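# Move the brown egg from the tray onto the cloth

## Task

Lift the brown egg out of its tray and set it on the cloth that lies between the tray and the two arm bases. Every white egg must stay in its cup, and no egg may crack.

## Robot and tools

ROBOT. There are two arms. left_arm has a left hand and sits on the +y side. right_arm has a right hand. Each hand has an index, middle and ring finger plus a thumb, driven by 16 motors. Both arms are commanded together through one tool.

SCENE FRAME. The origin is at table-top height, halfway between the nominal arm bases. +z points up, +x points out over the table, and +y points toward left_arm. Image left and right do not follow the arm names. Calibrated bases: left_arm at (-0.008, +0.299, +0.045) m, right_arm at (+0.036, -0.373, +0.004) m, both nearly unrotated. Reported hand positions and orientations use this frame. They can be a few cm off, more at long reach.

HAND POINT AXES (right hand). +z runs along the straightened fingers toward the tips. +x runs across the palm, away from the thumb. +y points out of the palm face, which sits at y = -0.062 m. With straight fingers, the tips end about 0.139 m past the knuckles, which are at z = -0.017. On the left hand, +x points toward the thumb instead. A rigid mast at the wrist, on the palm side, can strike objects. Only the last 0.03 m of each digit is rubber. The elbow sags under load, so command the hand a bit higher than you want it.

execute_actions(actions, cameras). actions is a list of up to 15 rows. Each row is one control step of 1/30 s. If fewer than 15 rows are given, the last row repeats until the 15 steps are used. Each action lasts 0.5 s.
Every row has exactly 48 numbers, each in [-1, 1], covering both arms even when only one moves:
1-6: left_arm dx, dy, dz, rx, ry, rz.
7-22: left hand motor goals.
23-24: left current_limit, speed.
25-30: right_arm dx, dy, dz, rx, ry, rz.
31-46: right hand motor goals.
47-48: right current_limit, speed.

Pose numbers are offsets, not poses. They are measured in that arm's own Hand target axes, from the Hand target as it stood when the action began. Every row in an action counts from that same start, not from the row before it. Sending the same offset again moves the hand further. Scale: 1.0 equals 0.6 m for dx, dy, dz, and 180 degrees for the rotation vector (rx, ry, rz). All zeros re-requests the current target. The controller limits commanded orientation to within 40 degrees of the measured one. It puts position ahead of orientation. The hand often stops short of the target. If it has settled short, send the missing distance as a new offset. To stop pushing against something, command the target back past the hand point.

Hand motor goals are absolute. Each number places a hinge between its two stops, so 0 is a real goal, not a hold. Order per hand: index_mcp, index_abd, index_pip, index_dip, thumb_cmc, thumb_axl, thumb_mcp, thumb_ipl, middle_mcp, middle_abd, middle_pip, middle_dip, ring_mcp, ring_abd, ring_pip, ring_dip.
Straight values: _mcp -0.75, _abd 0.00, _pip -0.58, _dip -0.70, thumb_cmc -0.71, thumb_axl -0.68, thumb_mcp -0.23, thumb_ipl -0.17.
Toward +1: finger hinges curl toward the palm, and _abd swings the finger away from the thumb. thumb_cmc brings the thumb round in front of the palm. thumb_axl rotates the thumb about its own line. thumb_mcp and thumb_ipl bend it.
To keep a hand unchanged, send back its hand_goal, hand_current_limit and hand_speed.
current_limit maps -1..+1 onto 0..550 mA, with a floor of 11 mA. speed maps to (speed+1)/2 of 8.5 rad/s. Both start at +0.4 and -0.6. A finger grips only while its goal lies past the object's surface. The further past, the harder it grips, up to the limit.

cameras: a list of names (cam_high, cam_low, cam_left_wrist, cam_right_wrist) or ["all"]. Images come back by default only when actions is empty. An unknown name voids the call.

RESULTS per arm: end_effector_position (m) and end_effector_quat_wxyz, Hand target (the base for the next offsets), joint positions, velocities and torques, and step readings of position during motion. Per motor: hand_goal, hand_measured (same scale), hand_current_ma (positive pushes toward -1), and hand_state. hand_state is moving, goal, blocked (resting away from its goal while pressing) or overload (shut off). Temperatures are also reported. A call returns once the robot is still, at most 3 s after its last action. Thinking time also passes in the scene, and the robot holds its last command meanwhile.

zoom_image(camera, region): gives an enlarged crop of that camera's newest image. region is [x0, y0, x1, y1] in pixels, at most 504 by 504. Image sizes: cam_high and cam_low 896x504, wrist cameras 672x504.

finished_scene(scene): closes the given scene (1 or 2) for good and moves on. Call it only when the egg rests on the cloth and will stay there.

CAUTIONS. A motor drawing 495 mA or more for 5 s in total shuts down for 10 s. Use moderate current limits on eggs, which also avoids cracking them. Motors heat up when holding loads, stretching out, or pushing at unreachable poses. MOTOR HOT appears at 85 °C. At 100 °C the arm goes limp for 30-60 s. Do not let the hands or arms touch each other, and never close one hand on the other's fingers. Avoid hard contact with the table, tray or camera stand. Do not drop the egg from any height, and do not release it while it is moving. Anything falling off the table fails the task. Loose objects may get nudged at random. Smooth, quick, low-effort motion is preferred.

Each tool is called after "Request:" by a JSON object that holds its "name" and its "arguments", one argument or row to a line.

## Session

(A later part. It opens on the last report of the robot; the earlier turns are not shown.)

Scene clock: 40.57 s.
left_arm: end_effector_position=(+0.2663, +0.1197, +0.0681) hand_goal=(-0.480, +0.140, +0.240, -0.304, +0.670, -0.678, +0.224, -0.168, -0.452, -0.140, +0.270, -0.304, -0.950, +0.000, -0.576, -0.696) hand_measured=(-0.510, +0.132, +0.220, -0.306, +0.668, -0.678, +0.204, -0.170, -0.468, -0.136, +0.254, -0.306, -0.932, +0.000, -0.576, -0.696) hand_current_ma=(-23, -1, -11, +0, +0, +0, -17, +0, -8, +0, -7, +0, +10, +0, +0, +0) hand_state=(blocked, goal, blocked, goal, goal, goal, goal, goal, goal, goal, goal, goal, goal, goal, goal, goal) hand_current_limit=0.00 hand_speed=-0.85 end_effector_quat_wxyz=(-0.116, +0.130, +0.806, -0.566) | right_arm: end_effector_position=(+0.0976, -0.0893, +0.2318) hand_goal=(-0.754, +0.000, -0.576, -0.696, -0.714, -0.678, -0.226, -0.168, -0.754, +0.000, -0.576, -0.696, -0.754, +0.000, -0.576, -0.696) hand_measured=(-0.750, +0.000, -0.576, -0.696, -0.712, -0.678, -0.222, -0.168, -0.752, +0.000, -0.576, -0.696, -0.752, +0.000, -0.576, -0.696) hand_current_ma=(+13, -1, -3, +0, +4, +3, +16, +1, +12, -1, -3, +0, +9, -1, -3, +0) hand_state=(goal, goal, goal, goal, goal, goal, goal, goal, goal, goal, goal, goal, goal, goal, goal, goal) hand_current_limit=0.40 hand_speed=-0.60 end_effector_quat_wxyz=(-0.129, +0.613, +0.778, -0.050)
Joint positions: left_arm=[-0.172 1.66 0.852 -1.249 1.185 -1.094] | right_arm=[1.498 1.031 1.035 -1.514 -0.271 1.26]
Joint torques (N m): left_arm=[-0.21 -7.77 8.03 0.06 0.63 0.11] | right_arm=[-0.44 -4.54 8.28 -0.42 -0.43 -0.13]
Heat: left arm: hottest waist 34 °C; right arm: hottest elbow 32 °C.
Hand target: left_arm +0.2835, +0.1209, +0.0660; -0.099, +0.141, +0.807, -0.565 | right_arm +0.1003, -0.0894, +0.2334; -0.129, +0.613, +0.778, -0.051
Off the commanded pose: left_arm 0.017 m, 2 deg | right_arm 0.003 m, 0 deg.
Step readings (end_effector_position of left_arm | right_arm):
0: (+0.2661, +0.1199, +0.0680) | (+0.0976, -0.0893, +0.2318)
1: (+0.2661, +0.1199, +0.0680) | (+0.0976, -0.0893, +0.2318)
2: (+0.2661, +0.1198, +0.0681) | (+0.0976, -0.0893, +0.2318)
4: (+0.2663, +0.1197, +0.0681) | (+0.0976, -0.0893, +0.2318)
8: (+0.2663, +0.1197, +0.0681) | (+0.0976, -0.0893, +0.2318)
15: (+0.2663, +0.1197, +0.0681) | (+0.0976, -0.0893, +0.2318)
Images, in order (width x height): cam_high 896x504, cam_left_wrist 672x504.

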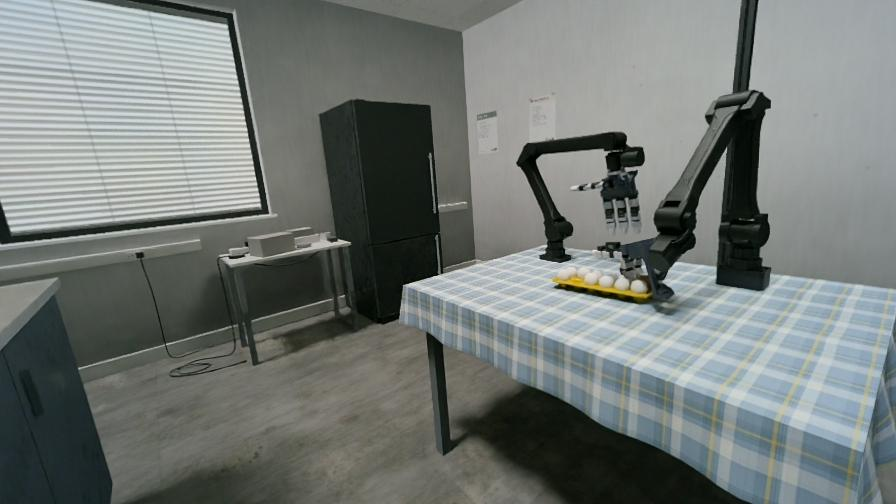

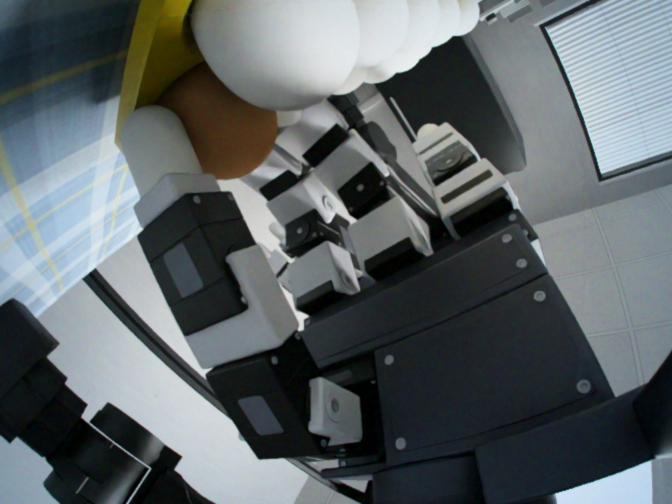

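Request:
{"name": "execute_actions", "arguments": {
  "actions": [
    [[0,0,0,0,0,0,-0.425,0.14,0.285,-0.29,0.671,-0.678,0.27,-0.168,-0.41,-0.14,0.31,-0.29,-0.95,0,-0.576,-0.696,0,-0.85,0,0,0,0,0,0,-0.754,0,-0.576,-0.696,-0.714,-0.678,-0.226,-0.168,-0.754,0,-0.576,-0.696,-0.754,0,-0.576,-0.696,0.4,-0.6]]
  ],
  "cameras": ["cam_high","cam_left_wrist"]
}}

Request:
{"name": "zoom_image", "arguments": {
  "camera": "cam_left_wrist",
  "region": [0, 0, 340, 255]
}}

Scene clock: 41.67 s.
left_arm: end_effector_position=(+0.2663, +0.1195, +0.0682) hand_goal=(-0.426, +0.140, +0.284, -0.290, +0.670, -0.678, +0.270, -0.168, -0.410, -0.140, +0.310, -0.290, -0.950, +0.000, -0.576, -0.696) hand_measured=(-0.484, +0.132, +0.256, -0.298, +0.664, -0.680, +0.212, -0.180, -0.466, -0.136, +0.266, -0.304, -0.932, +0.000, -0.576, -0.696) hand_current_ma=(-80, -1, -19, -3, -1, +0, -110, -8, -75, +0, -45, -6, +10, +0, +0, +0) hand_state=(blocked, goal, blocked, goal, goal, goal, blocked, goal, blocked, goal, blocked, goal, goal, goal, goal, goal) hand_current_limit=0.00 hand_speed=-0.85 end_effector_quat_wxyz=(-0.116, +0.130, +0.805, -0.566) | right_arm: end_effector_position=(+0.0976, -0.0893, +0.2318) hand_goal=(-0.754, +0.000, -0.576, -0.696, -0.714, -0.678, -0.226, -0.168, -0.754, +0.000, -0.576, -0.696, -0.754, +0.000, -0.576, -0.696) hand_measured=(-0.750, +0.000, -0.576, -0.696, -0.712, -0.678, -0.222, -0.168, -0.752, +0.000, -0.576, -0.696, -0.752, +0.000, -0.576, -0.696) hand_current_ma=(+13, -1, -3, +0, +4, +3, +16, +1, +12, -1, -3, +0, +9, -1, -3, +0) hand_state=(goal, goal, goal, goal, goal, goal, goal, goal, goal, goal, goal, goal, goal, goal, goal, goal) hand_current_limit=0.40 hand_speed=-0.60 end_effector_quat_wxyz=(-0.129, +0.613, +0.778, -0.050)
Joint positions: left_arm=[-0.172 1.66 0.852 -1.249 1.186 -1.094] | right_arm=[1.498 1.031 1.035 -1.514 -0.271 1.26]
Joint torques (N m): left_arm=[0.56 -8.18 8.1 -0.02 0.58 0.1] | right_arm=[-0.38 -4.54 8.25 -0.4 -0.42 -0.13]
Heat: left arm: hottest waist 34 °C; right arm: hottest elbow 32 °C.
Hand target: left_arm +0.2835, +0.1208, +0.0660; -0.099, +0.141, +0.807, -0.565 | right_arm +0.1003, -0.0894, +0.2334; -0.129, +0.613, +0.778, -0.051
Off the commanded pose: left_arm 0.017 m, 2 deg | right_arm 0.003 m, 0 deg.
Step readings (end_effector_position of left_arm | right_arm):
0: (+0.2663, +0.1197, +0.0681) | (+0.0976, -0.0893, +0.2318)
1: (+0.2663, +0.1197, +0.0681) | (+0.0976, -0.0893, +0.2318)
2: (+0.2663, +0.1197, +0.0681) | (+0.0976, -0.0893, +0.2318)
4: (+0.2663, +0.1196, +0.0681) | (+0.0976, -0.0893, +0.2318)
8: (+0.2663, +0.1196, +0.0682) | (+0.0976, -0.0893, +0.2318)
15: (+0.2663, +0.1195, +0.0682) | (+0.0976, -0.0893, +0.2318)
Images, in order (width x height): cam_high 896x504, cam_left_wrist 672x504.

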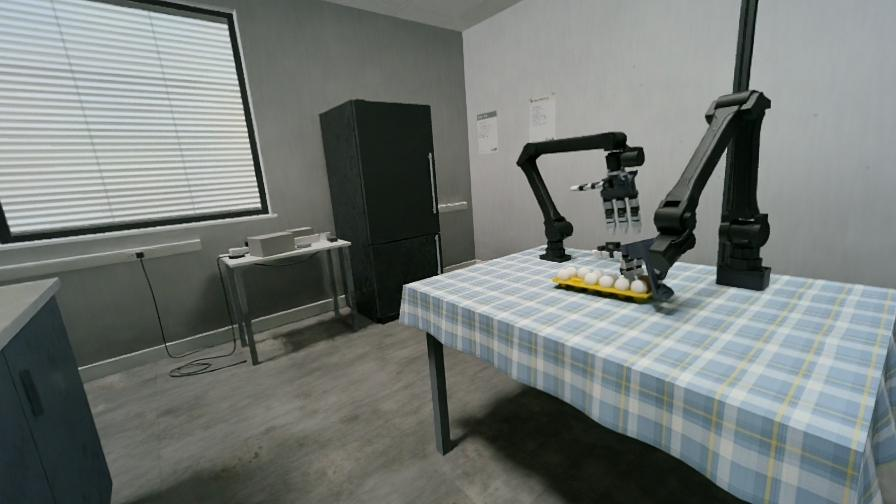

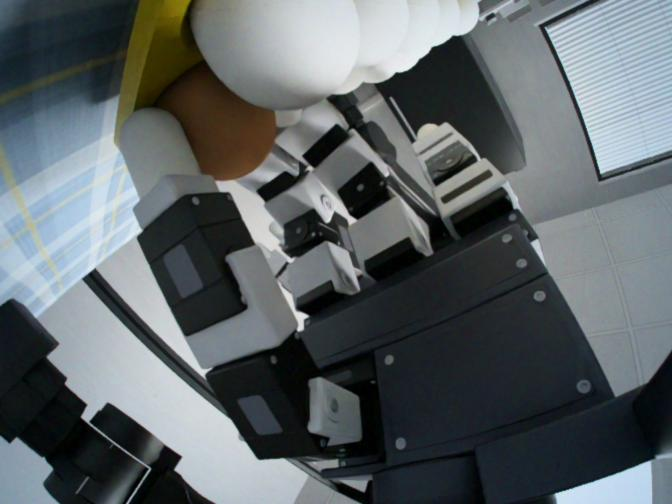

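Scaled by 1.482 from the camera's 672x504 image, which has a finer 960x720 frame.

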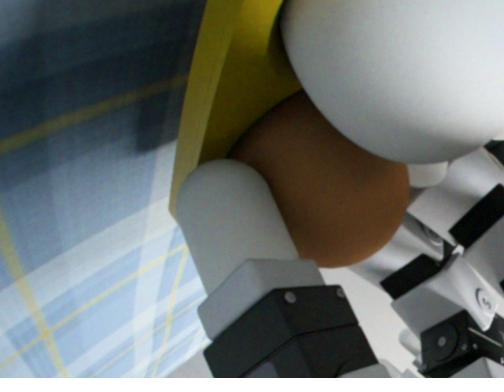

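Request:
{"name": "execute_actions", "arguments": {
  "actions": [
    [[0,-0.0235,-0.0086,0,0,0,-0.425,0.14,0.285,-0.29,0.671,-0.678,0.28,-0.168,-0.41,-0.14,0.31,-0.29,-0.95,0,-0.576,-0.696,0,-0.85,0,0,0,0,0,0,-0.754,0,-0.576,-0.696,-0.714,-0.678,-0.226,-0.168,-0.754,0,-0.576,-0.696,-0.754,0,-0.576,-0.696,0.4,-0.6]]
  ],
  "cameras": ["cam_high","cam_left_wrist"]
}}

Request:
{"name": "zoom_image", "arguments": {
  "camera": "cam_high",
  "region": [590, 210, 700, 310]
}}

Scene clock: 42.53 s.
left_arm: end_effector_position=(+0.2658, +0.1203, +0.0700) hand_goal=(-0.426, +0.140, +0.284, -0.290, +0.670, -0.678, +0.280, -0.168, -0.410, -0.140, +0.310, -0.290, -0.950, +0.000, -0.576, -0.696) hand_measured=(-0.440, +0.134, +0.274, -0.294, +0.662, -0.682, +0.218, -0.184, -0.466, -0.134, +0.266, -0.304, -0.932, +0.000, -0.576, -0.696) hand_current_ma=(-6, -1, -4, -1, -2, -1, -127, -12, -75, +1, -45, -6, +10, +0, +0, +0) hand_state=(goal, goal, goal, goal, goal, goal, blocked, goal, blocked, goal, blocked, goal, goal, goal, goal, goal) hand_current_limit=0.00 hand_speed=-0.85 end_effector_quat_wxyz=(-0.119, +0.130, +0.806, -0.565) | right_arm: end_effector_position=(+0.0976, -0.0893, +0.2318) hand_goal=(-0.754, +0.000, -0.576, -0.696, -0.714, -0.678, -0.226, -0.168, -0.754, +0.000, -0.576, -0.696, -0.754, +0.000, -0.576, -0.696) hand_measured=(-0.750, +0.000, -0.576, -0.696, -0.712, -0.678, -0.222, -0.168, -0.752, +0.000, -0.576, -0.696, -0.752, +0.000, -0.576, -0.696) hand_current_ma=(+13, -1, -3, +0, +4, +3, +16, +1, +12, -1, -3, +0, +9, -1, -3, +0) hand_state=(goal, goal, goal, goal, goal, goal, goal, goal, goal, goal, goal, goal, goal, goal, goal, goal) hand_current_limit=0.40 hand_speed=-0.60 end_effector_quat_wxyz=(-0.129, +0.613, +0.778, -0.050)
Joint positions: left_arm=[-0.172 1.658 0.855 -1.262 1.182 -1.09] | right_arm=[1.498 1.031 1.035 -1.514 -0.271 1.26]
Joint torques (N m): left_arm=[0.73 -10.87 8.87 -0.79 0.69 0.15] | right_arm=[-0.38 -4.48 8.25 -0.43 -0.42 -0.13]
Heat: left arm: hottest waist 34 °C; right arm: hottest elbow 32 °C.
Hand target: left_arm +0.2835, +0.1209, +0.0811; -0.099, +0.141, +0.807, -0.565 | right_arm +0.1003, -0.0894, +0.2334; -0.129, +0.613, +0.778, -0.051
Off the commanded pose: left_arm 0.021 m, 3 deg | right_arm 0.003 m, 0 deg.
Step readings (end_effector_position of left_arm | right_arm):
0: (+0.2663, +0.1195, +0.0682) | (+0.0976, -0.0893, +0.2318)
1: (+0.2663, +0.1195, +0.0682) | (+0.0976, -0.0893, +0.2318)
2: (+0.2663, +0.1195, +0.0682) | (+0.0976, -0.0893, +0.2318)
4: (+0.2659, +0.1196, +0.0685) | (+0.0976, -0.0893, +0.2318)
8: (+0.2660, +0.1200, +0.0694) | (+0.0976, -0.0893, +0.2318)
15: (+0.2659, +0.1202, +0.0699) | (+0.0976, -0.0893, +0.2318)
Images, in order (width x height): cam_high 896x504, cam_left_wrist 672x504.

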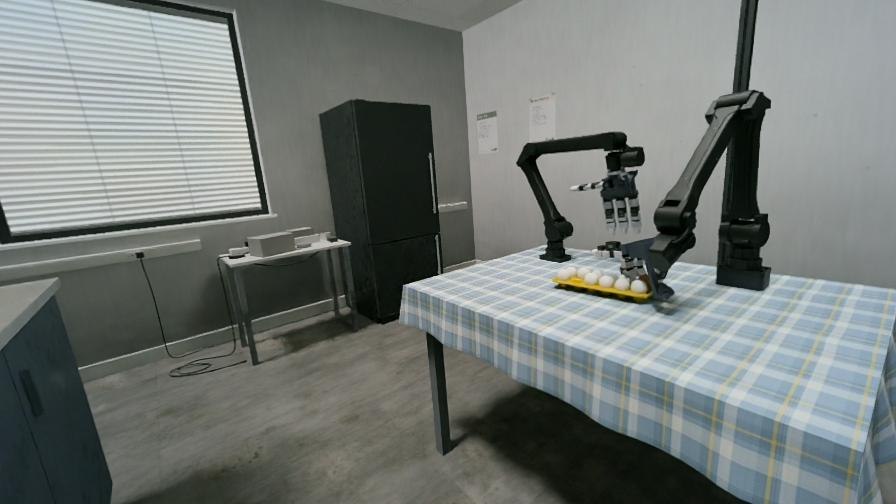

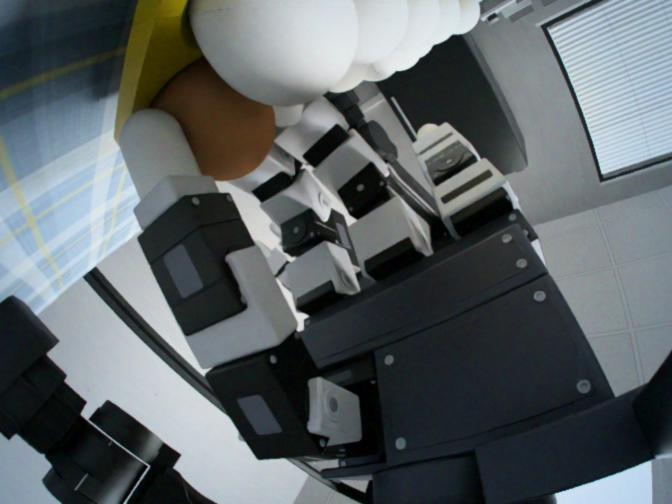

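Scaled by 4.582 from the camera's 896x504 image, which has a finer 1280x720 frame.

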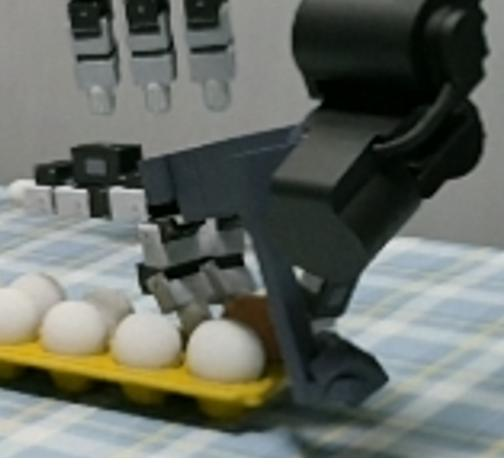

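Request:
{"name": "execute_actions", "arguments": {
  "actions": [
    [[0,0,0,0,0,0,-0.32,0.14,0.36,-0.25,0.671,-0.678,0.28,-0.168,-0.40,-0.14,0.32,-0.29,-0.95,0,-0.576,-0.696,0,-0.85,0,0,0,0,0,0,-0.754,0,-0.576,-0.696,-0.714,-0.678,-0.226,-0.168,-0.754,0,-0.576,-0.696,-0.754,0,-0.576,-0.696,0.4,-0.6]]
  ],
  "cameras": ["cam_left_wrist"]
}}

Request:
{"name": "zoom_image", "arguments": {
  "camera": "cam_left_wrist",
  "region": [0, 0, 340, 255]
}}

Scene clock: 43.57 s.
left_arm: end_effector_position=(+0.2654, +0.1202, +0.0705) hand_goal=(-0.320, +0.140, +0.360, -0.250, +0.670, -0.678, +0.280, -0.168, -0.400, -0.140, +0.320, -0.290, -0.950, +0.000, -0.576, -0.696) hand_measured=(-0.422, +0.134, +0.290, -0.276, +0.672, -0.676, +0.218, -0.198, -0.464, -0.134, +0.272, -0.304, -0.932, +0.000, -0.576, -0.696) hand_current_ma=(-217, -1, -99, -16, +0, +0, -127, -36, -96, +1, -49, -6, +10, +0, +0, +0) hand_state=(blocked, goal, blocked, blocked, goal, goal, blocked, blocked, blocked, goal, blocked, goal, goal, goal, goal, goal) hand_current_limit=0.00 hand_speed=-0.85 end_effector_quat_wxyz=(-0.119, +0.130, +0.806, -0.565) | right_arm: end_effector_position=(+0.0976, -0.0893, +0.2318) hand_goal=(-0.754, +0.000, -0.576, -0.696, -0.714, -0.678, -0.226, -0.168, -0.754, +0.000, -0.576, -0.696, -0.754, +0.000, -0.576, -0.696) hand_measured=(-0.750, +0.000, -0.576, -0.696, -0.712, -0.678, -0.222, -0.168, -0.752, +0.000, -0.576, -0.696, -0.752, +0.000, -0.576, -0.696) hand_current_ma=(+13, -1, -3, +0, +4, +3, +16, +1, +12, -1, -3, +0, +9, -1, -3, +0) hand_state=(goal, goal, goal, goal, goal, goal, goal, goal, goal, goal, goal, goal, goal, goal, goal, goal) hand_current_limit=0.40 hand_speed=-0.60 end_effector_quat_wxyz=(-0.129, +0.613, +0.778, -0.050)
Joint positions: left_arm=[-0.172 1.658 0.856 -1.266 1.183 -1.09] | right_arm=[1.498 1.031 1.035 -1.514 -0.271 1.26]
Joint torques (N m): left_arm=[0.03 -10.64 8.98 -0.84 0.75 0.07] | right_arm=[-0.38 -4.54 8.25 -0.42 -0.42 -0.13]
Heat: left arm: hottest waist 34 °C; right arm: hottest elbow 32 °C.
Hand target: left_arm +0.2837, +0.1209, +0.0810; -0.099, +0.141, +0.807, -0.565 | right_arm +0.1003, -0.0894, +0.2334; -0.129, +0.613, +0.778, -0.051
Off the commanded pose: left_arm 0.021 m, 3 deg | right_arm 0.003 m, 0 deg.
Step readings (end_effector_position of left_arm | right_arm):
0: (+0.2658, +0.1202, +0.0699) | (+0.0976, -0.0893, +0.2318)
1: (+0.2658, +0.1202, +0.0699) | (+0.0976, -0.0893, +0.2318)
2: (+0.2658, +0.1202, +0.0699) | (+0.0976, -0.0893, +0.2318)
4: (+0.2659, +0.1202, +0.0700) | (+0.0976, -0.0893, +0.2318)
8: (+0.2655, +0.1202, +0.0705) | (+0.0976, -0.0893, +0.2318)
15: (+0.2654, +0.1202, +0.0705) | (+0.0976, -0.0893, +0.2318)
Images, in order (width x height): cam_left_wrist 672x504.

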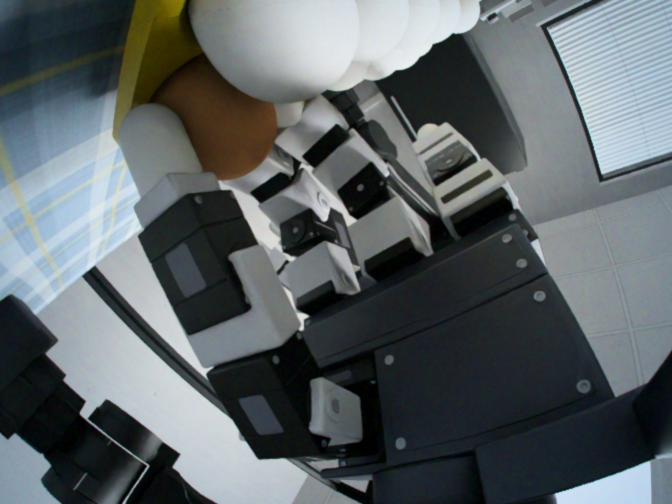

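Scaled by 1.482 from the camera's 672x504 image, which has a finer 960x720 frame.

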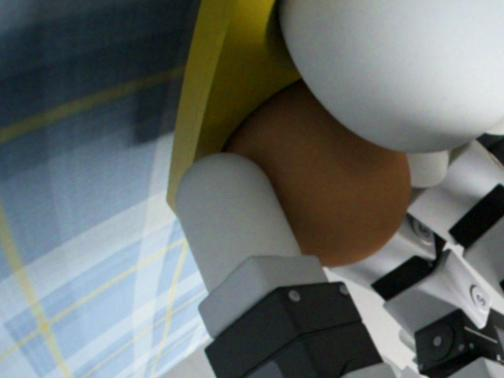

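Request:
{"name": "execute_actions", "arguments": {
  "actions": [
    [[0,-0.0235,-0.0086,0,0,0,-0.35,0.14,0.335,-0.26,0.671,-0.678,0.28,-0.168,-0.40,-0.14,0.32,-0.29,-0.95,0,-0.576,-0.696,0,-0.85,0,0,0,0,0,0,-0.754,0,-0.576,-0.696,-0.714,-0.678,-0.226,-0.168,-0.754,0,-0.576,-0.696,-0.754,0,-0.576,-0.696,0.4,-0.6]]
  ],
  "cameras": ["cam_high","cam_left_wrist"]
}}

Request:
{"name": "zoom_image", "arguments": {
  "camera": "cam_high",
  "region": [590, 210, 700, 310]
}}

Scene clock: 44.47 s.
left_arm: end_effector_position=(+0.2661, +0.1206, +0.0854) hand_goal=(-0.350, +0.140, +0.334, -0.260, +0.670, -0.678, +0.280, -0.168, -0.400, -0.140, +0.320, -0.290, -0.950, +0.000, -0.576, -0.696) hand_measured=(-0.422, +0.134, +0.290, -0.276, +0.674, -0.674, +0.218, -0.200, -0.464, -0.134, +0.274, -0.304, -0.932, +0.000, -0.576, -0.696) hand_current_ma=(-117, -1, -44, -7, +1, +1, -127, -40, -92, +1, -49, -6, +10, +0, +0, +0) hand_state=(blocked, goal, blocked, goal, goal, goal, blocked, blocked, blocked, goal, blocked, goal, goal, goal, goal, goal) hand_current_limit=0.00 hand_speed=-0.85 end_effector_quat_wxyz=(-0.118, +0.132, +0.807, -0.564) | right_arm: end_effector_position=(+0.0976, -0.0893, +0.2318) hand_goal=(-0.754, +0.000, -0.576, -0.696, -0.714, -0.678, -0.226, -0.168, -0.754, +0.000, -0.576, -0.696, -0.754, +0.000, -0.576, -0.696) hand_measured=(-0.750, +0.000, -0.576, -0.696, -0.712, -0.678, -0.222, -0.168, -0.752, +0.000, -0.576, -0.696, -0.752, +0.000, -0.576, -0.696) hand_current_ma=(+13, -1, -3, +0, +4, +3, +16, +1, +12, -1, -3, +0, +9, -1, -3, +0) hand_state=(goal, goal, goal, goal, goal, goal, goal, goal, goal, goal, goal, goal, goal, goal, goal, goal) hand_current_limit=0.40 hand_speed=-0.60 end_effector_quat_wxyz=(-0.129, +0.613, +0.778, -0.050)
Joint positions: left_arm=[-0.172 1.624 0.868 -1.307 1.179 -1.09] | right_arm=[1.498 1.031 1.035 -1.514 -0.271 1.26]
Joint torques (N m): left_arm=[-0.32 -9.58 9.14 -0.99 0.86 0.07] | right_arm=[-0.38 -4.54 8.27 -0.42 -0.42 -0.13]
Heat: left arm: hottest waist 34 °C; right arm: hottest elbow 32 °C.
Hand target: left_arm +0.2836, +0.1209, +0.0960; -0.099, +0.141, +0.807, -0.565 | right_arm +0.1003, -0.0894, +0.2334; -0.129, +0.613, +0.778, -0.051
Off the commanded pose: left_arm 0.020 m, 2 deg | right_arm 0.003 m, 0 deg.
Step readings (end_effector_position of left_arm | right_arm):
0: (+0.2654, +0.1202, +0.0705) | (+0.0976, -0.0893, +0.2318)
1: (+0.2653, +0.1202, +0.0705) | (+0.0976, -0.0893, +0.2318)
2: (+0.2651, +0.1203, +0.0711) | (+0.0976, -0.0893, +0.2318)
4: (+0.2642, +0.1207, +0.0735) | (+0.0976, -0.0893, +0.2318)
8: (+0.2646, +0.1208, +0.0812) | (+0.0976, -0.0893, +0.2318)
15: (+0.2664, +0.1205, +0.0853) | (+0.0976, -0.0893, +0.2318)
Images, in order (width x height): cam_high 896x504, cam_left_wrist 672x504.

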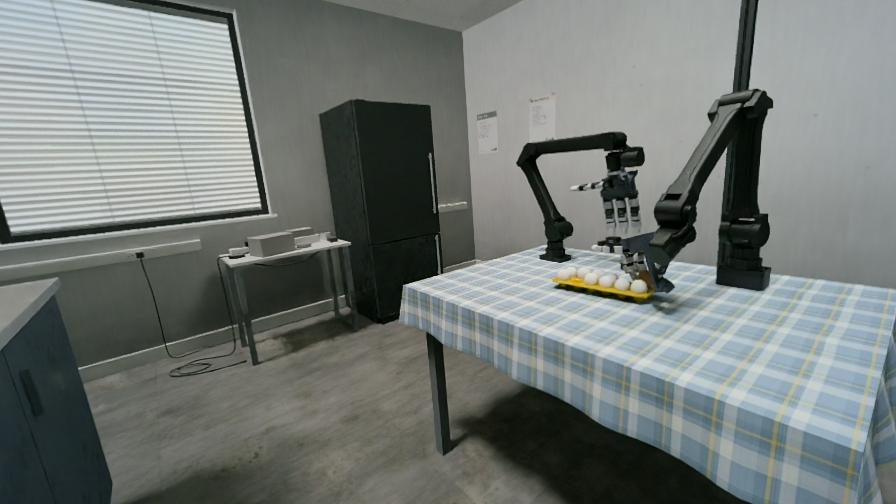

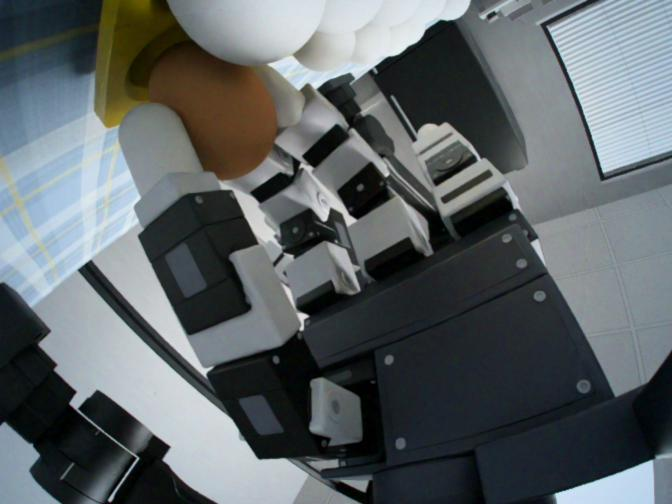

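Scaled by 4.582 from the camera's 896x504 image, which has a finer 1280x720 frame.

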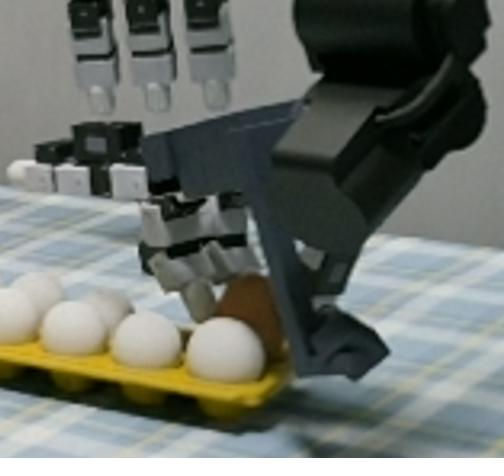

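Request:
{"name": "execute_actions", "arguments": {
  "actions": [
    [[0,-0.0352,-0.0128,0,0,0,-0.35,0.14,0.335,-0.26,0.671,-0.678,0.28,-0.168,-0.40,-0.14,0.32,-0.29,-0.95,0,-0.576,-0.696,0,-0.85,-0.0643,-0.0164,-0.0052,0,0,0,-0.754,0,-0.576,-0.696,-0.714,-0.678,-0.226,-0.168,-0.754,0,-0.576,-0.696,-0.754,0,-0.576,-0.696,0.4,-0.6]],
    [[0,-0.0352,-0.0128,0,0,0,-0.35,0.14,0.335,-0.26,0.671,-0.678,0.28,-0.168,-0.40,-0.14,0.32,-0.29,-0.95,0,-0.576,-0.696,0,-0.85,-0.0643,-0.0164,-0.0052,0,0,0,-0.754,0,-0.576,-0.696,-0.714,-0.678,-0.226,-0.168,-0.754,0,-0.576,-0.696,-0.754,0,-0.576,-0.696,0.4,-0.6]]
  ],
  "cameras": ["cam_high","cam_left_wrist","cam_low"]
}}

Request:
{"name": "zoom_image", "arguments": {
  "camera": "cam_high",
  "region": [590, 210, 700, 310]
}}

Scene clock: 46.30 s.
left_arm: end_effector_position=(+0.2665, +0.1206, +0.1291) hand_goal=(-0.350, +0.140, +0.334, -0.260, +0.670, -0.678, +0.280, -0.168, -0.400, -0.140, +0.320, -0.290, -0.950, +0.000, -0.576, -0.696) hand_measured=(-0.422, +0.134, +0.290, -0.276, +0.674, -0.674, +0.218, -0.200, -0.464, -0.134, +0.274, -0.304, -0.932, +0.000, -0.576, -0.696) hand_current_ma=(-116, -1, -44, -7, +1, +1, -127, -40, -92, +1, -49, -6, +10, +0, +0, +0) hand_state=(blocked, goal, blocked, goal, goal, goal, blocked, blocked, blocked, goal, blocked, goal, goal, goal, goal, goal) hand_current_limit=0.00 hand_speed=-0.85 end_effector_quat_wxyz=(-0.118, +0.132, +0.807, -0.564) | right_arm: end_effector_position=(+0.0985, -0.1685, +0.2322) hand_goal=(-0.754, +0.000, -0.576, -0.696, -0.714, -0.678, -0.226, -0.168, -0.754, +0.000, -0.576, -0.696, -0.754, +0.000, -0.576, -0.696) hand_measured=(-0.750, +0.000, -0.576, -0.696, -0.712, -0.678, -0.222, -0.168, -0.752, +0.000, -0.576, -0.696, -0.752, +0.000, -0.576, -0.696) hand_current_ma=(+13, -2, -3, +0, +4, +3, +16, +1, +12, -2, -3, +0, +9, -2, -3, +0) hand_state=(goal, goal, goal, goal, goal, goal, goal, goal, goal, goal, goal, goal, goal, goal, goal, goal) hand_current_limit=0.40 hand_speed=-0.60 end_effector_quat_wxyz=(-0.128, +0.613, +0.778, -0.050)
Joint positions: left_arm=[-0.172 1.543 0.916 -1.436 1.178 -1.09] | right_arm=[1.46 0.809 0.916 -1.627 -0.272 1.221]
Joint torques (N m): left_arm=[0.38 -9.99 10.41 -0.85 0.88 0.1] | right_arm=[-0.38 -1.61 8.09 -0.44 -0.46 -0.12]
Heat: left arm: hottest waist 34 °C; right arm: hottest elbow 32 °C.
Hand target: left_arm +0.2836, +0.1209, +0.1410; -0.099, +0.141, +0.807, -0.565 | right_arm +0.1001, -0.1693, +0.2335; -0.129, +0.612, +0.778, -0.051
Off the commanded pose: left_arm 0.021 m, 2 deg | right_arm 0.002 m, 0 deg.
Step readings (end_effector_position of left_arm | right_arm):
0: (+0.2661, +0.1206, +0.0854) | (+0.0976, -0.0893, +0.2318)
1: (+0.2660, +0.1206, +0.0856) | (+0.0976, -0.0893, +0.2318)
2: (+0.2654, +0.1208, +0.0863) | (+0.0976, -0.0909, +0.2312)
4: (+0.2637, +0.1211, +0.0896) | (+0.0979, -0.0998, +0.2282)
8: (+0.2641, +0.1211, +0.1006) | (+0.0975, -0.1213, +0.2263)
15: (+0.2673, +0.1205, +0.1074) | (+0.0980, -0.1283, +0.2318)
16: (+0.2670, +0.1205, +0.1076) | (+0.0981, -0.1286, +0.2316)
17: (+0.2663, +0.1207, +0.1084) | (+0.0981, -0.1303, +0.2312)
19: (+0.2642, +0.1210, +0.1114) | (+0.0983, -0.1393, +0.2287)
23: (+0.2642, +0.1210, +0.1217) | (+0.0980, -0.1611, +0.2276)
30: (+0.2672, +0.1205, +0.1288) | (+0.0985, -0.1684, +0.2322)
Images, in order (width x height): cam_high 896x504, cam_low 896x504, cam_left_wrist 672x504.

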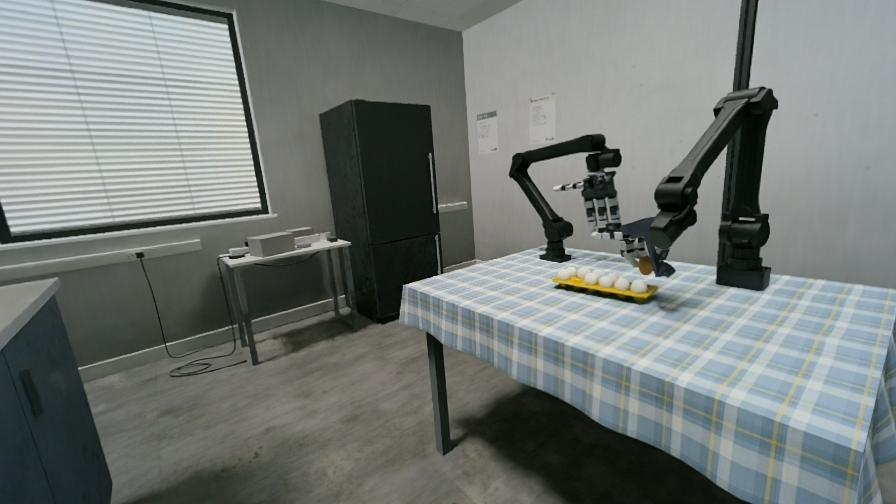

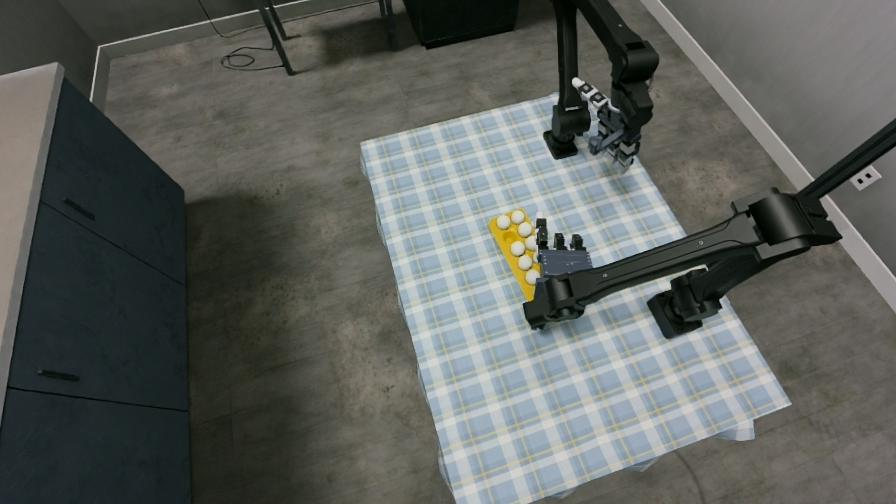

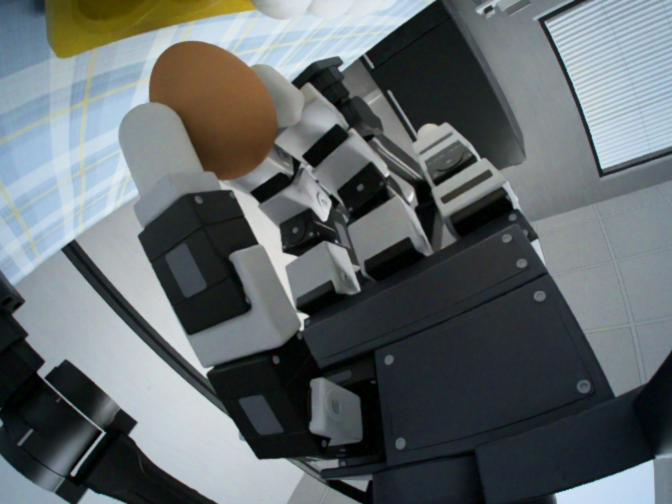

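Scaled by 4.582 from the camera's 896x504 image, which has a finer 1280x720 frame.

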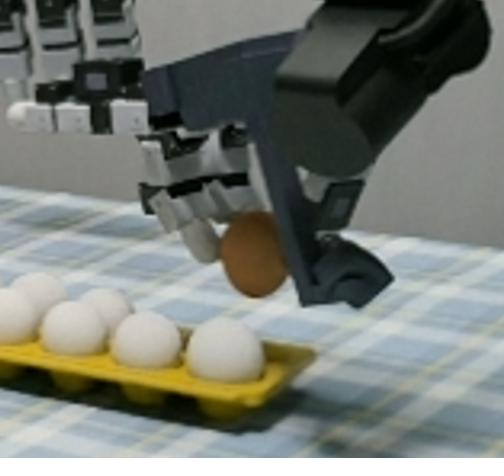

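Request:
{"name": "execute_actions", "arguments": {
  "actions": [
    [[0.0667,-0.0083,0.0228,0,0,0,-0.35,0.14,0.335,-0.26,0.671,-0.678,0.28,-0.168,-0.40,-0.14,0.32,-0.29,-0.95,0,-0.576,-0.696,0,-0.85,0,0,0,0,0,0,-0.754,0,-0.576,-0.696,-0.714,-0.678,-0.226,-0.168,-0.754,0,-0.576,-0.696,-0.754,0,-0.576,-0.696,0.4,-0.6]],
    [[0.0667,-0.0083,0.0228,0,0,0,-0.35,0.14,0.335,-0.26,0.671,-0.678,0.28,-0.168,-0.40,-0.14,0.32,-0.29,-0.95,0,-0.576,-0.696,0,-0.85,0,0,0,0,0,0,-0.754,0,-0.576,-0.696,-0.714,-0.678,-0.226,-0.168,-0.754,0,-0.576,-0.696,-0.754,0,-0.576,-0.696,0.4,-0.6]]
  ],
  "cameras": ["cam_high","cam_left_wrist","cam_low"]
}}

Request:
{"name": "zoom_image", "arguments": {
  "camera": "cam_high",
  "region": [590, 210, 700, 310]
}}

Scene clock: 48.43 s.
left_arm: end_effector_position=(+0.2006, +0.1233, +0.1386) hand_goal=(-0.350, +0.140, +0.334, -0.260, +0.670, -0.678, +0.280, -0.168, -0.400, -0.140, +0.320, -0.290, -0.950, +0.000, -0.576, -0.696) hand_measured=(-0.422, +0.134, +0.290, -0.276, +0.672, -0.674, +0.218, -0.200, -0.462, -0.134, +0.274, -0.304, -0.932, +0.000, -0.576, -0.696) hand_current_ma=(-116, -1, -44, -7, +0, +1, -127, -41, -90, +1, -49, -6, +10, +0, +0, +0) hand_state=(blocked, goal, blocked, goal, goal, goal, blocked, blocked, blocked, goal, blocked, goal, goal, goal, goal, goal) hand_current_limit=0.00 hand_speed=-0.85 end_effector_quat_wxyz=(-0.099, +0.139, +0.807, -0.565) | right_arm: end_effector_position=(+0.0985, -0.1685, +0.2322) hand_goal=(-0.754, +0.000, -0.576, -0.696, -0.714, -0.678, -0.226, -0.168, -0.754, +0.000, -0.576, -0.696, -0.754, +0.000, -0.576, -0.696) hand_measured=(-0.750, +0.000, -0.576, -0.696, -0.712, -0.678, -0.222, -0.168, -0.752, +0.000, -0.576, -0.696, -0.752, +0.000, -0.576, -0.696) hand_current_ma=(+13, -2, -3, +0, +4, +3, +16, +1, +12, -2, -3, +0, +9, -2, -3, +0) hand_state=(goal, goal, goal, goal, goal, goal, goal, goal, goal, goal, goal, goal, goal, goal, goal, goal) hand_current_limit=0.40 hand_speed=-0.60 end_effector_quat_wxyz=(-0.128, +0.612, +0.778, -0.050)
Joint positions: left_arm=[-0.2 1.311 0.722 -1.349 1.197 -1.182] | right_arm=[1.46 0.809 0.916 -1.627 -0.272 1.221]
Joint torques (N m): left_arm=[-1.9 -6.42 7.04 -0.18 1.04 -0.17] | right_arm=[-0.56 -1.61 8.1 -0.43 -0.46 -0.13]
Heat: left arm: hottest waist 34 °C; right arm: hottest elbow 32 °C.
Hand target: left_arm +0.1984, +0.1206, +0.1410; -0.099, +0.141, +0.807, -0.565 | right_arm +0.1001, -0.1692, +0.2335; -0.129, +0.612, +0.778, -0.051
Off the commanded pose: left_arm 0.004 m, 0 deg | right_arm 0.002 m, 0 deg.
Step readings (end_effector_position of left_arm | right_arm):
0: (+0.2665, +0.1206, +0.1291) | (+0.0985, -0.1685, +0.2322)
1: (+0.2665, +0.1206, +0.1291) | (+0.0985, -0.1685, +0.2322)
2: (+0.2663, +0.1207, +0.1297) | (+0.0985, -0.1685, +0.2322)
4: (+0.2626, +0.1208, +0.1313) | (+0.0985, -0.1685, +0.2322)
8: (+0.2466, +0.1233, +0.1364) | (+0.0985, -0.1685, +0.2322)
15: (+0.2437, +0.1238, +0.1387) | (+0.0985, -0.1685, +0.2322)
16: (+0.2433, +0.1237, +0.1385) | (+0.0985, -0.1685, +0.2322)
17: (+0.2414, +0.1232, +0.1379) | (+0.0985, -0.1685, +0.2322)
19: (+0.2314, +0.1234, +0.1361) | (+0.0985, -0.1685, +0.2322)
23: (+0.2044, +0.1254, +0.1346) | (+0.0985, -0.1685, +0.2322)
30: (+0.2009, +0.1234, +0.1385) | (+0.0985, -0.1685, +0.2322)
Images, in order (width x height): cam_high 896x504, cam_low 896x504, cam_left_wrist 672x504.

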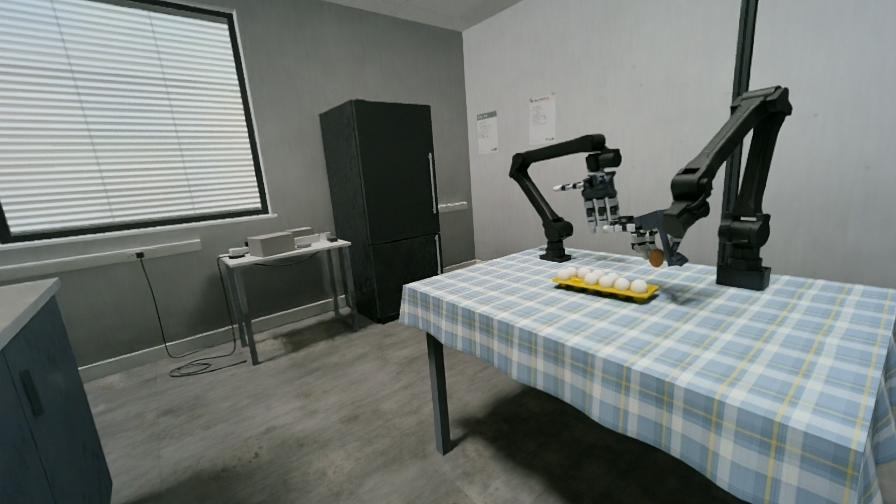

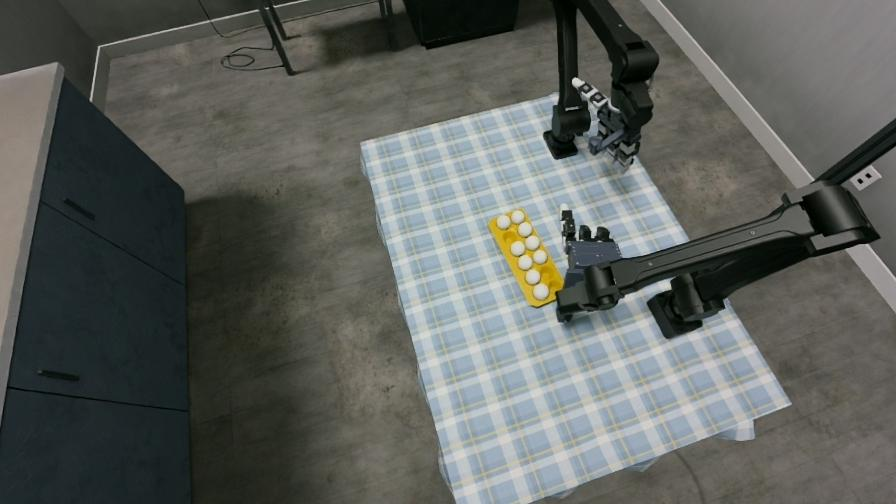

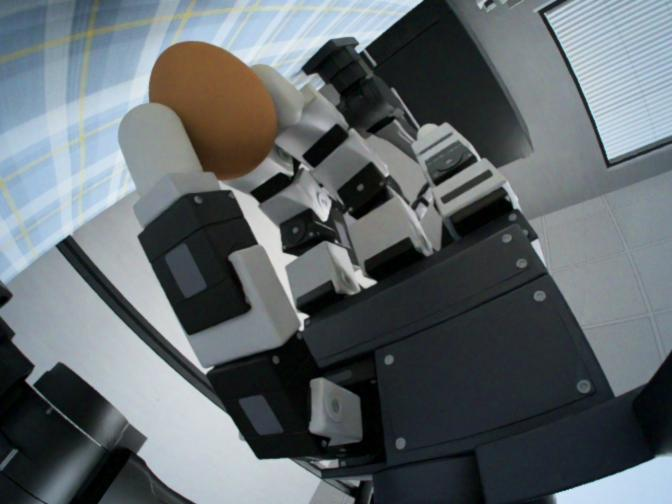

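Scaled by 4.582 from the camera's 896x504 image, which has a finer 1280x720 frame.

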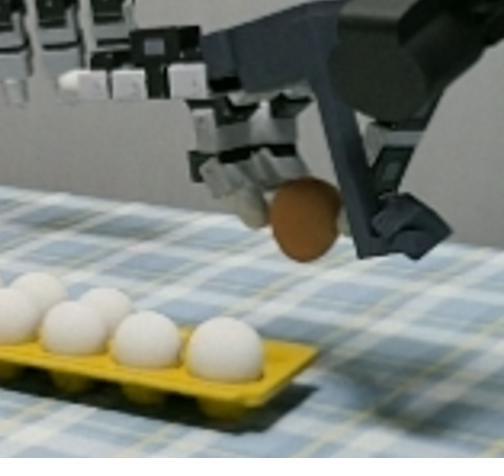

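Request:
{"name": "execute_actions", "arguments": {
  "actions": [
    [[0.0313,0.0431,0.0278,0,0,0,-0.35,0.14,0.335,-0.26,0.671,-0.678,0.28,-0.168,-0.40,-0.14,0.32,-0.29,-0.95,0,-0.576,-0.696,0,-0.85,0,0,0,0,0,0,-0.754,0,-0.576,-0.696,-0.714,-0.678,-0.226,-0.168,-0.754,0,-0.576,-0.696,-0.754,0,-0.576,-0.696,0.4,-0.6]],
    [[0,0.047,0.0171,0,0,0,-0.35,0.14,0.335,-0.26,0.671,-0.678,0.28,-0.168,-0.40,-0.14,0.32,-0.29,-0.95,0,-0.576,-0.696,0,-0.85,0,0,0,0,0,0,-0.754,0,-0.576,-0.696,-0.714,-0.678,-0.226,-0.168,-0.754,0,-0.576,-0.696,-0.754,0,-0.576,-0.696,0.4,-0.6]]
  ],
  "cameras": ["cam_high","cam_left_wrist","cam_low"]
}}

Request:
{"name": "zoom_image", "arguments": {
  "camera": "cam_high",
  "region": [610, 220, 720, 320]
}}

Scene clock: 50.10 s.
left_arm: end_effector_position=(+0.1809, +0.1236, +0.0818) hand_goal=(-0.350, +0.140, +0.334, -0.260, +0.670, -0.678, +0.280, -0.168, -0.400, -0.140, +0.320, -0.290, -0.950, +0.000, -0.576, -0.696) hand_measured=(-0.422, +0.134, +0.290, -0.276, +0.672, -0.674, +0.218, -0.200, -0.462, -0.134, +0.274, -0.304, -0.932, +0.000, -0.576, -0.696) hand_current_ma=(-116, -1, -44, -7, +0, +1, -127, -41, -90, +1, -49, -6, +10, +0, +0, +0) hand_state=(blocked, goal, blocked, goal, goal, goal, blocked, blocked, blocked, goal, blocked, goal, goal, goal, goal, goal) hand_current_limit=0.00 hand_speed=-0.85 end_effector_quat_wxyz=(-0.092, +0.142, +0.807, -0.566) | right_arm: end_effector_position=(+0.0985, -0.1685, +0.2322) hand_goal=(-0.754, +0.000, -0.576, -0.696, -0.714, -0.678, -0.226, -0.168, -0.754, +0.000, -0.576, -0.696, -0.754, +0.000, -0.576, -0.696) hand_measured=(-0.750, +0.000, -0.576, -0.696, -0.712, -0.678, -0.222, -0.168, -0.752, +0.000, -0.576, -0.696, -0.752, +0.000, -0.576, -0.696) hand_current_ma=(+13, -2, -3, +0, +4, +3, +16, +1, +12, -2, -3, +0, +9, -2, -3, +0) hand_state=(goal, goal, goal, goal, goal, goal, goal, goal, goal, goal, goal, goal, goal, goal, goal, goal) hand_current_limit=0.40 hand_speed=-0.60 end_effector_quat_wxyz=(-0.128, +0.612, +0.778, -0.050)
Joint positions: left_arm=[-0.214 1.362 0.585 -1.103 1.202 -1.228] | right_arm=[1.46 0.809 0.916 -1.627 -0.272 1.221]
Joint torques (N m): left_arm=[-2.2 -4.89 6.19 0.13 1.05 -0.15] | right_arm=[-0.5 -1.67 8.09 -0.44 -0.46 -0.12]
Heat: left arm: hottest waist 34 °C; right arm: hottest elbow 32 °C.
Hand target: left_arm +0.1784, +0.1206, +0.0810; -0.099, +0.141, +0.807, -0.565 | right_arm +0.1001, -0.1692, +0.2335; -0.129, +0.612, +0.778, -0.051
Off the commanded pose: left_arm 0.004 m, 1 deg | right_arm 0.002 m, 0 deg.
Step readings (end_effector_position of left_arm | right_arm):
0: (+0.2005, +0.1233, +0.1386) | (+0.0985, -0.1685, +0.2322)
1: (+0.2005, +0.1233, +0.1384) | (+0.0985, -0.1685, +0.2322)
2: (+0.2001, +0.1230, +0.1369) | (+0.0985, -0.1685, +0.2322)
4: (+0.1962, +0.1229, +0.1300) | (+0.0985, -0.1685, +0.2322)
8: (+0.1805, +0.1253, +0.1141) | (+0.0985, -0.1685, +0.2322)
15: (+0.1792, +0.1240, +0.1083) | (+0.0985, -0.1685, +0.2322)
16: (+0.1796, +0.1239, +0.1081) | (+0.0985, -0.1685, +0.2322)
17: (+0.1805, +0.1237, +0.1072) | (+0.0985, -0.1685, +0.2322)
19: (+0.1825, +0.1233, +0.1025) | (+0.0985, -0.1685, +0.2322)
23: (+0.1801, +0.1238, +0.0892) | (+0.0985, -0.1685, +0.2322)
30: (+0.1801, +0.1237, +0.0821) | (+0.0985, -0.1685, +0.2322)
Images, in order (width x height): cam_high 896x504, cam_low 896x504, cam_left_wrist 672x504.

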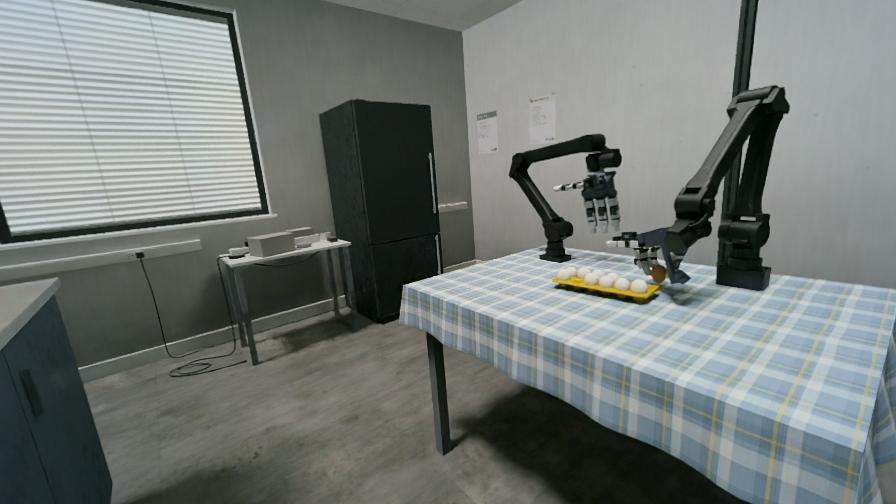

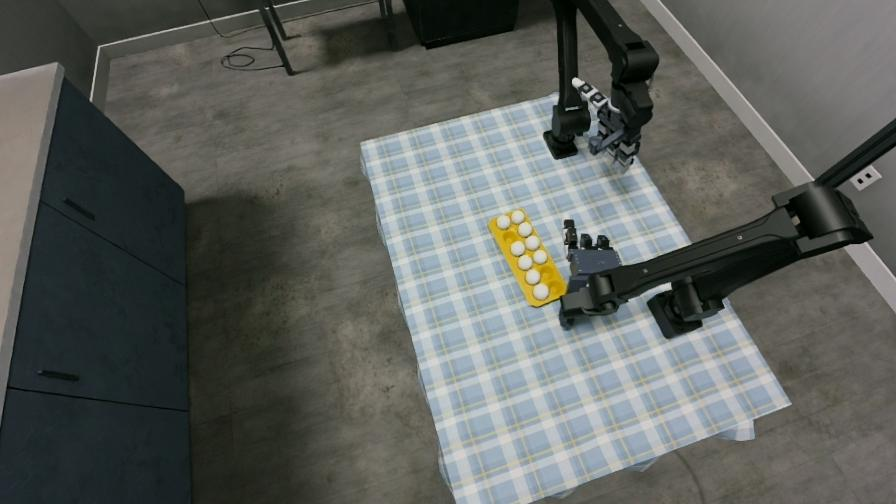

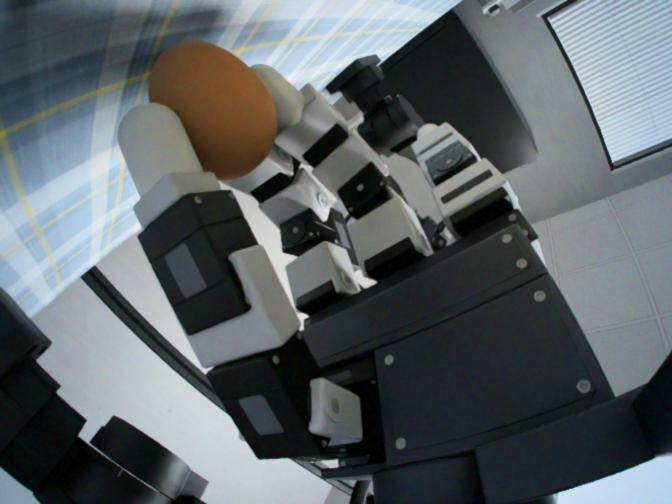

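Scaled by 4.582 from the camera's 896x504 image, which has a finer 1280x720 frame.

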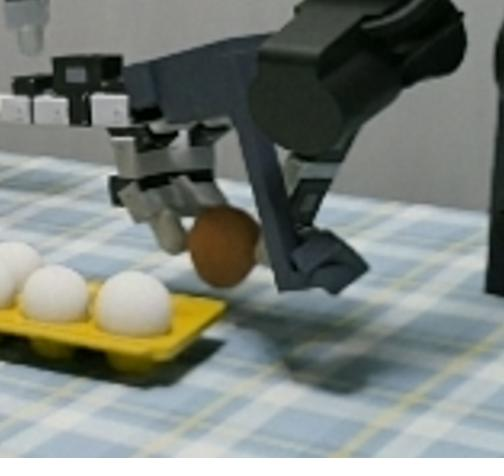

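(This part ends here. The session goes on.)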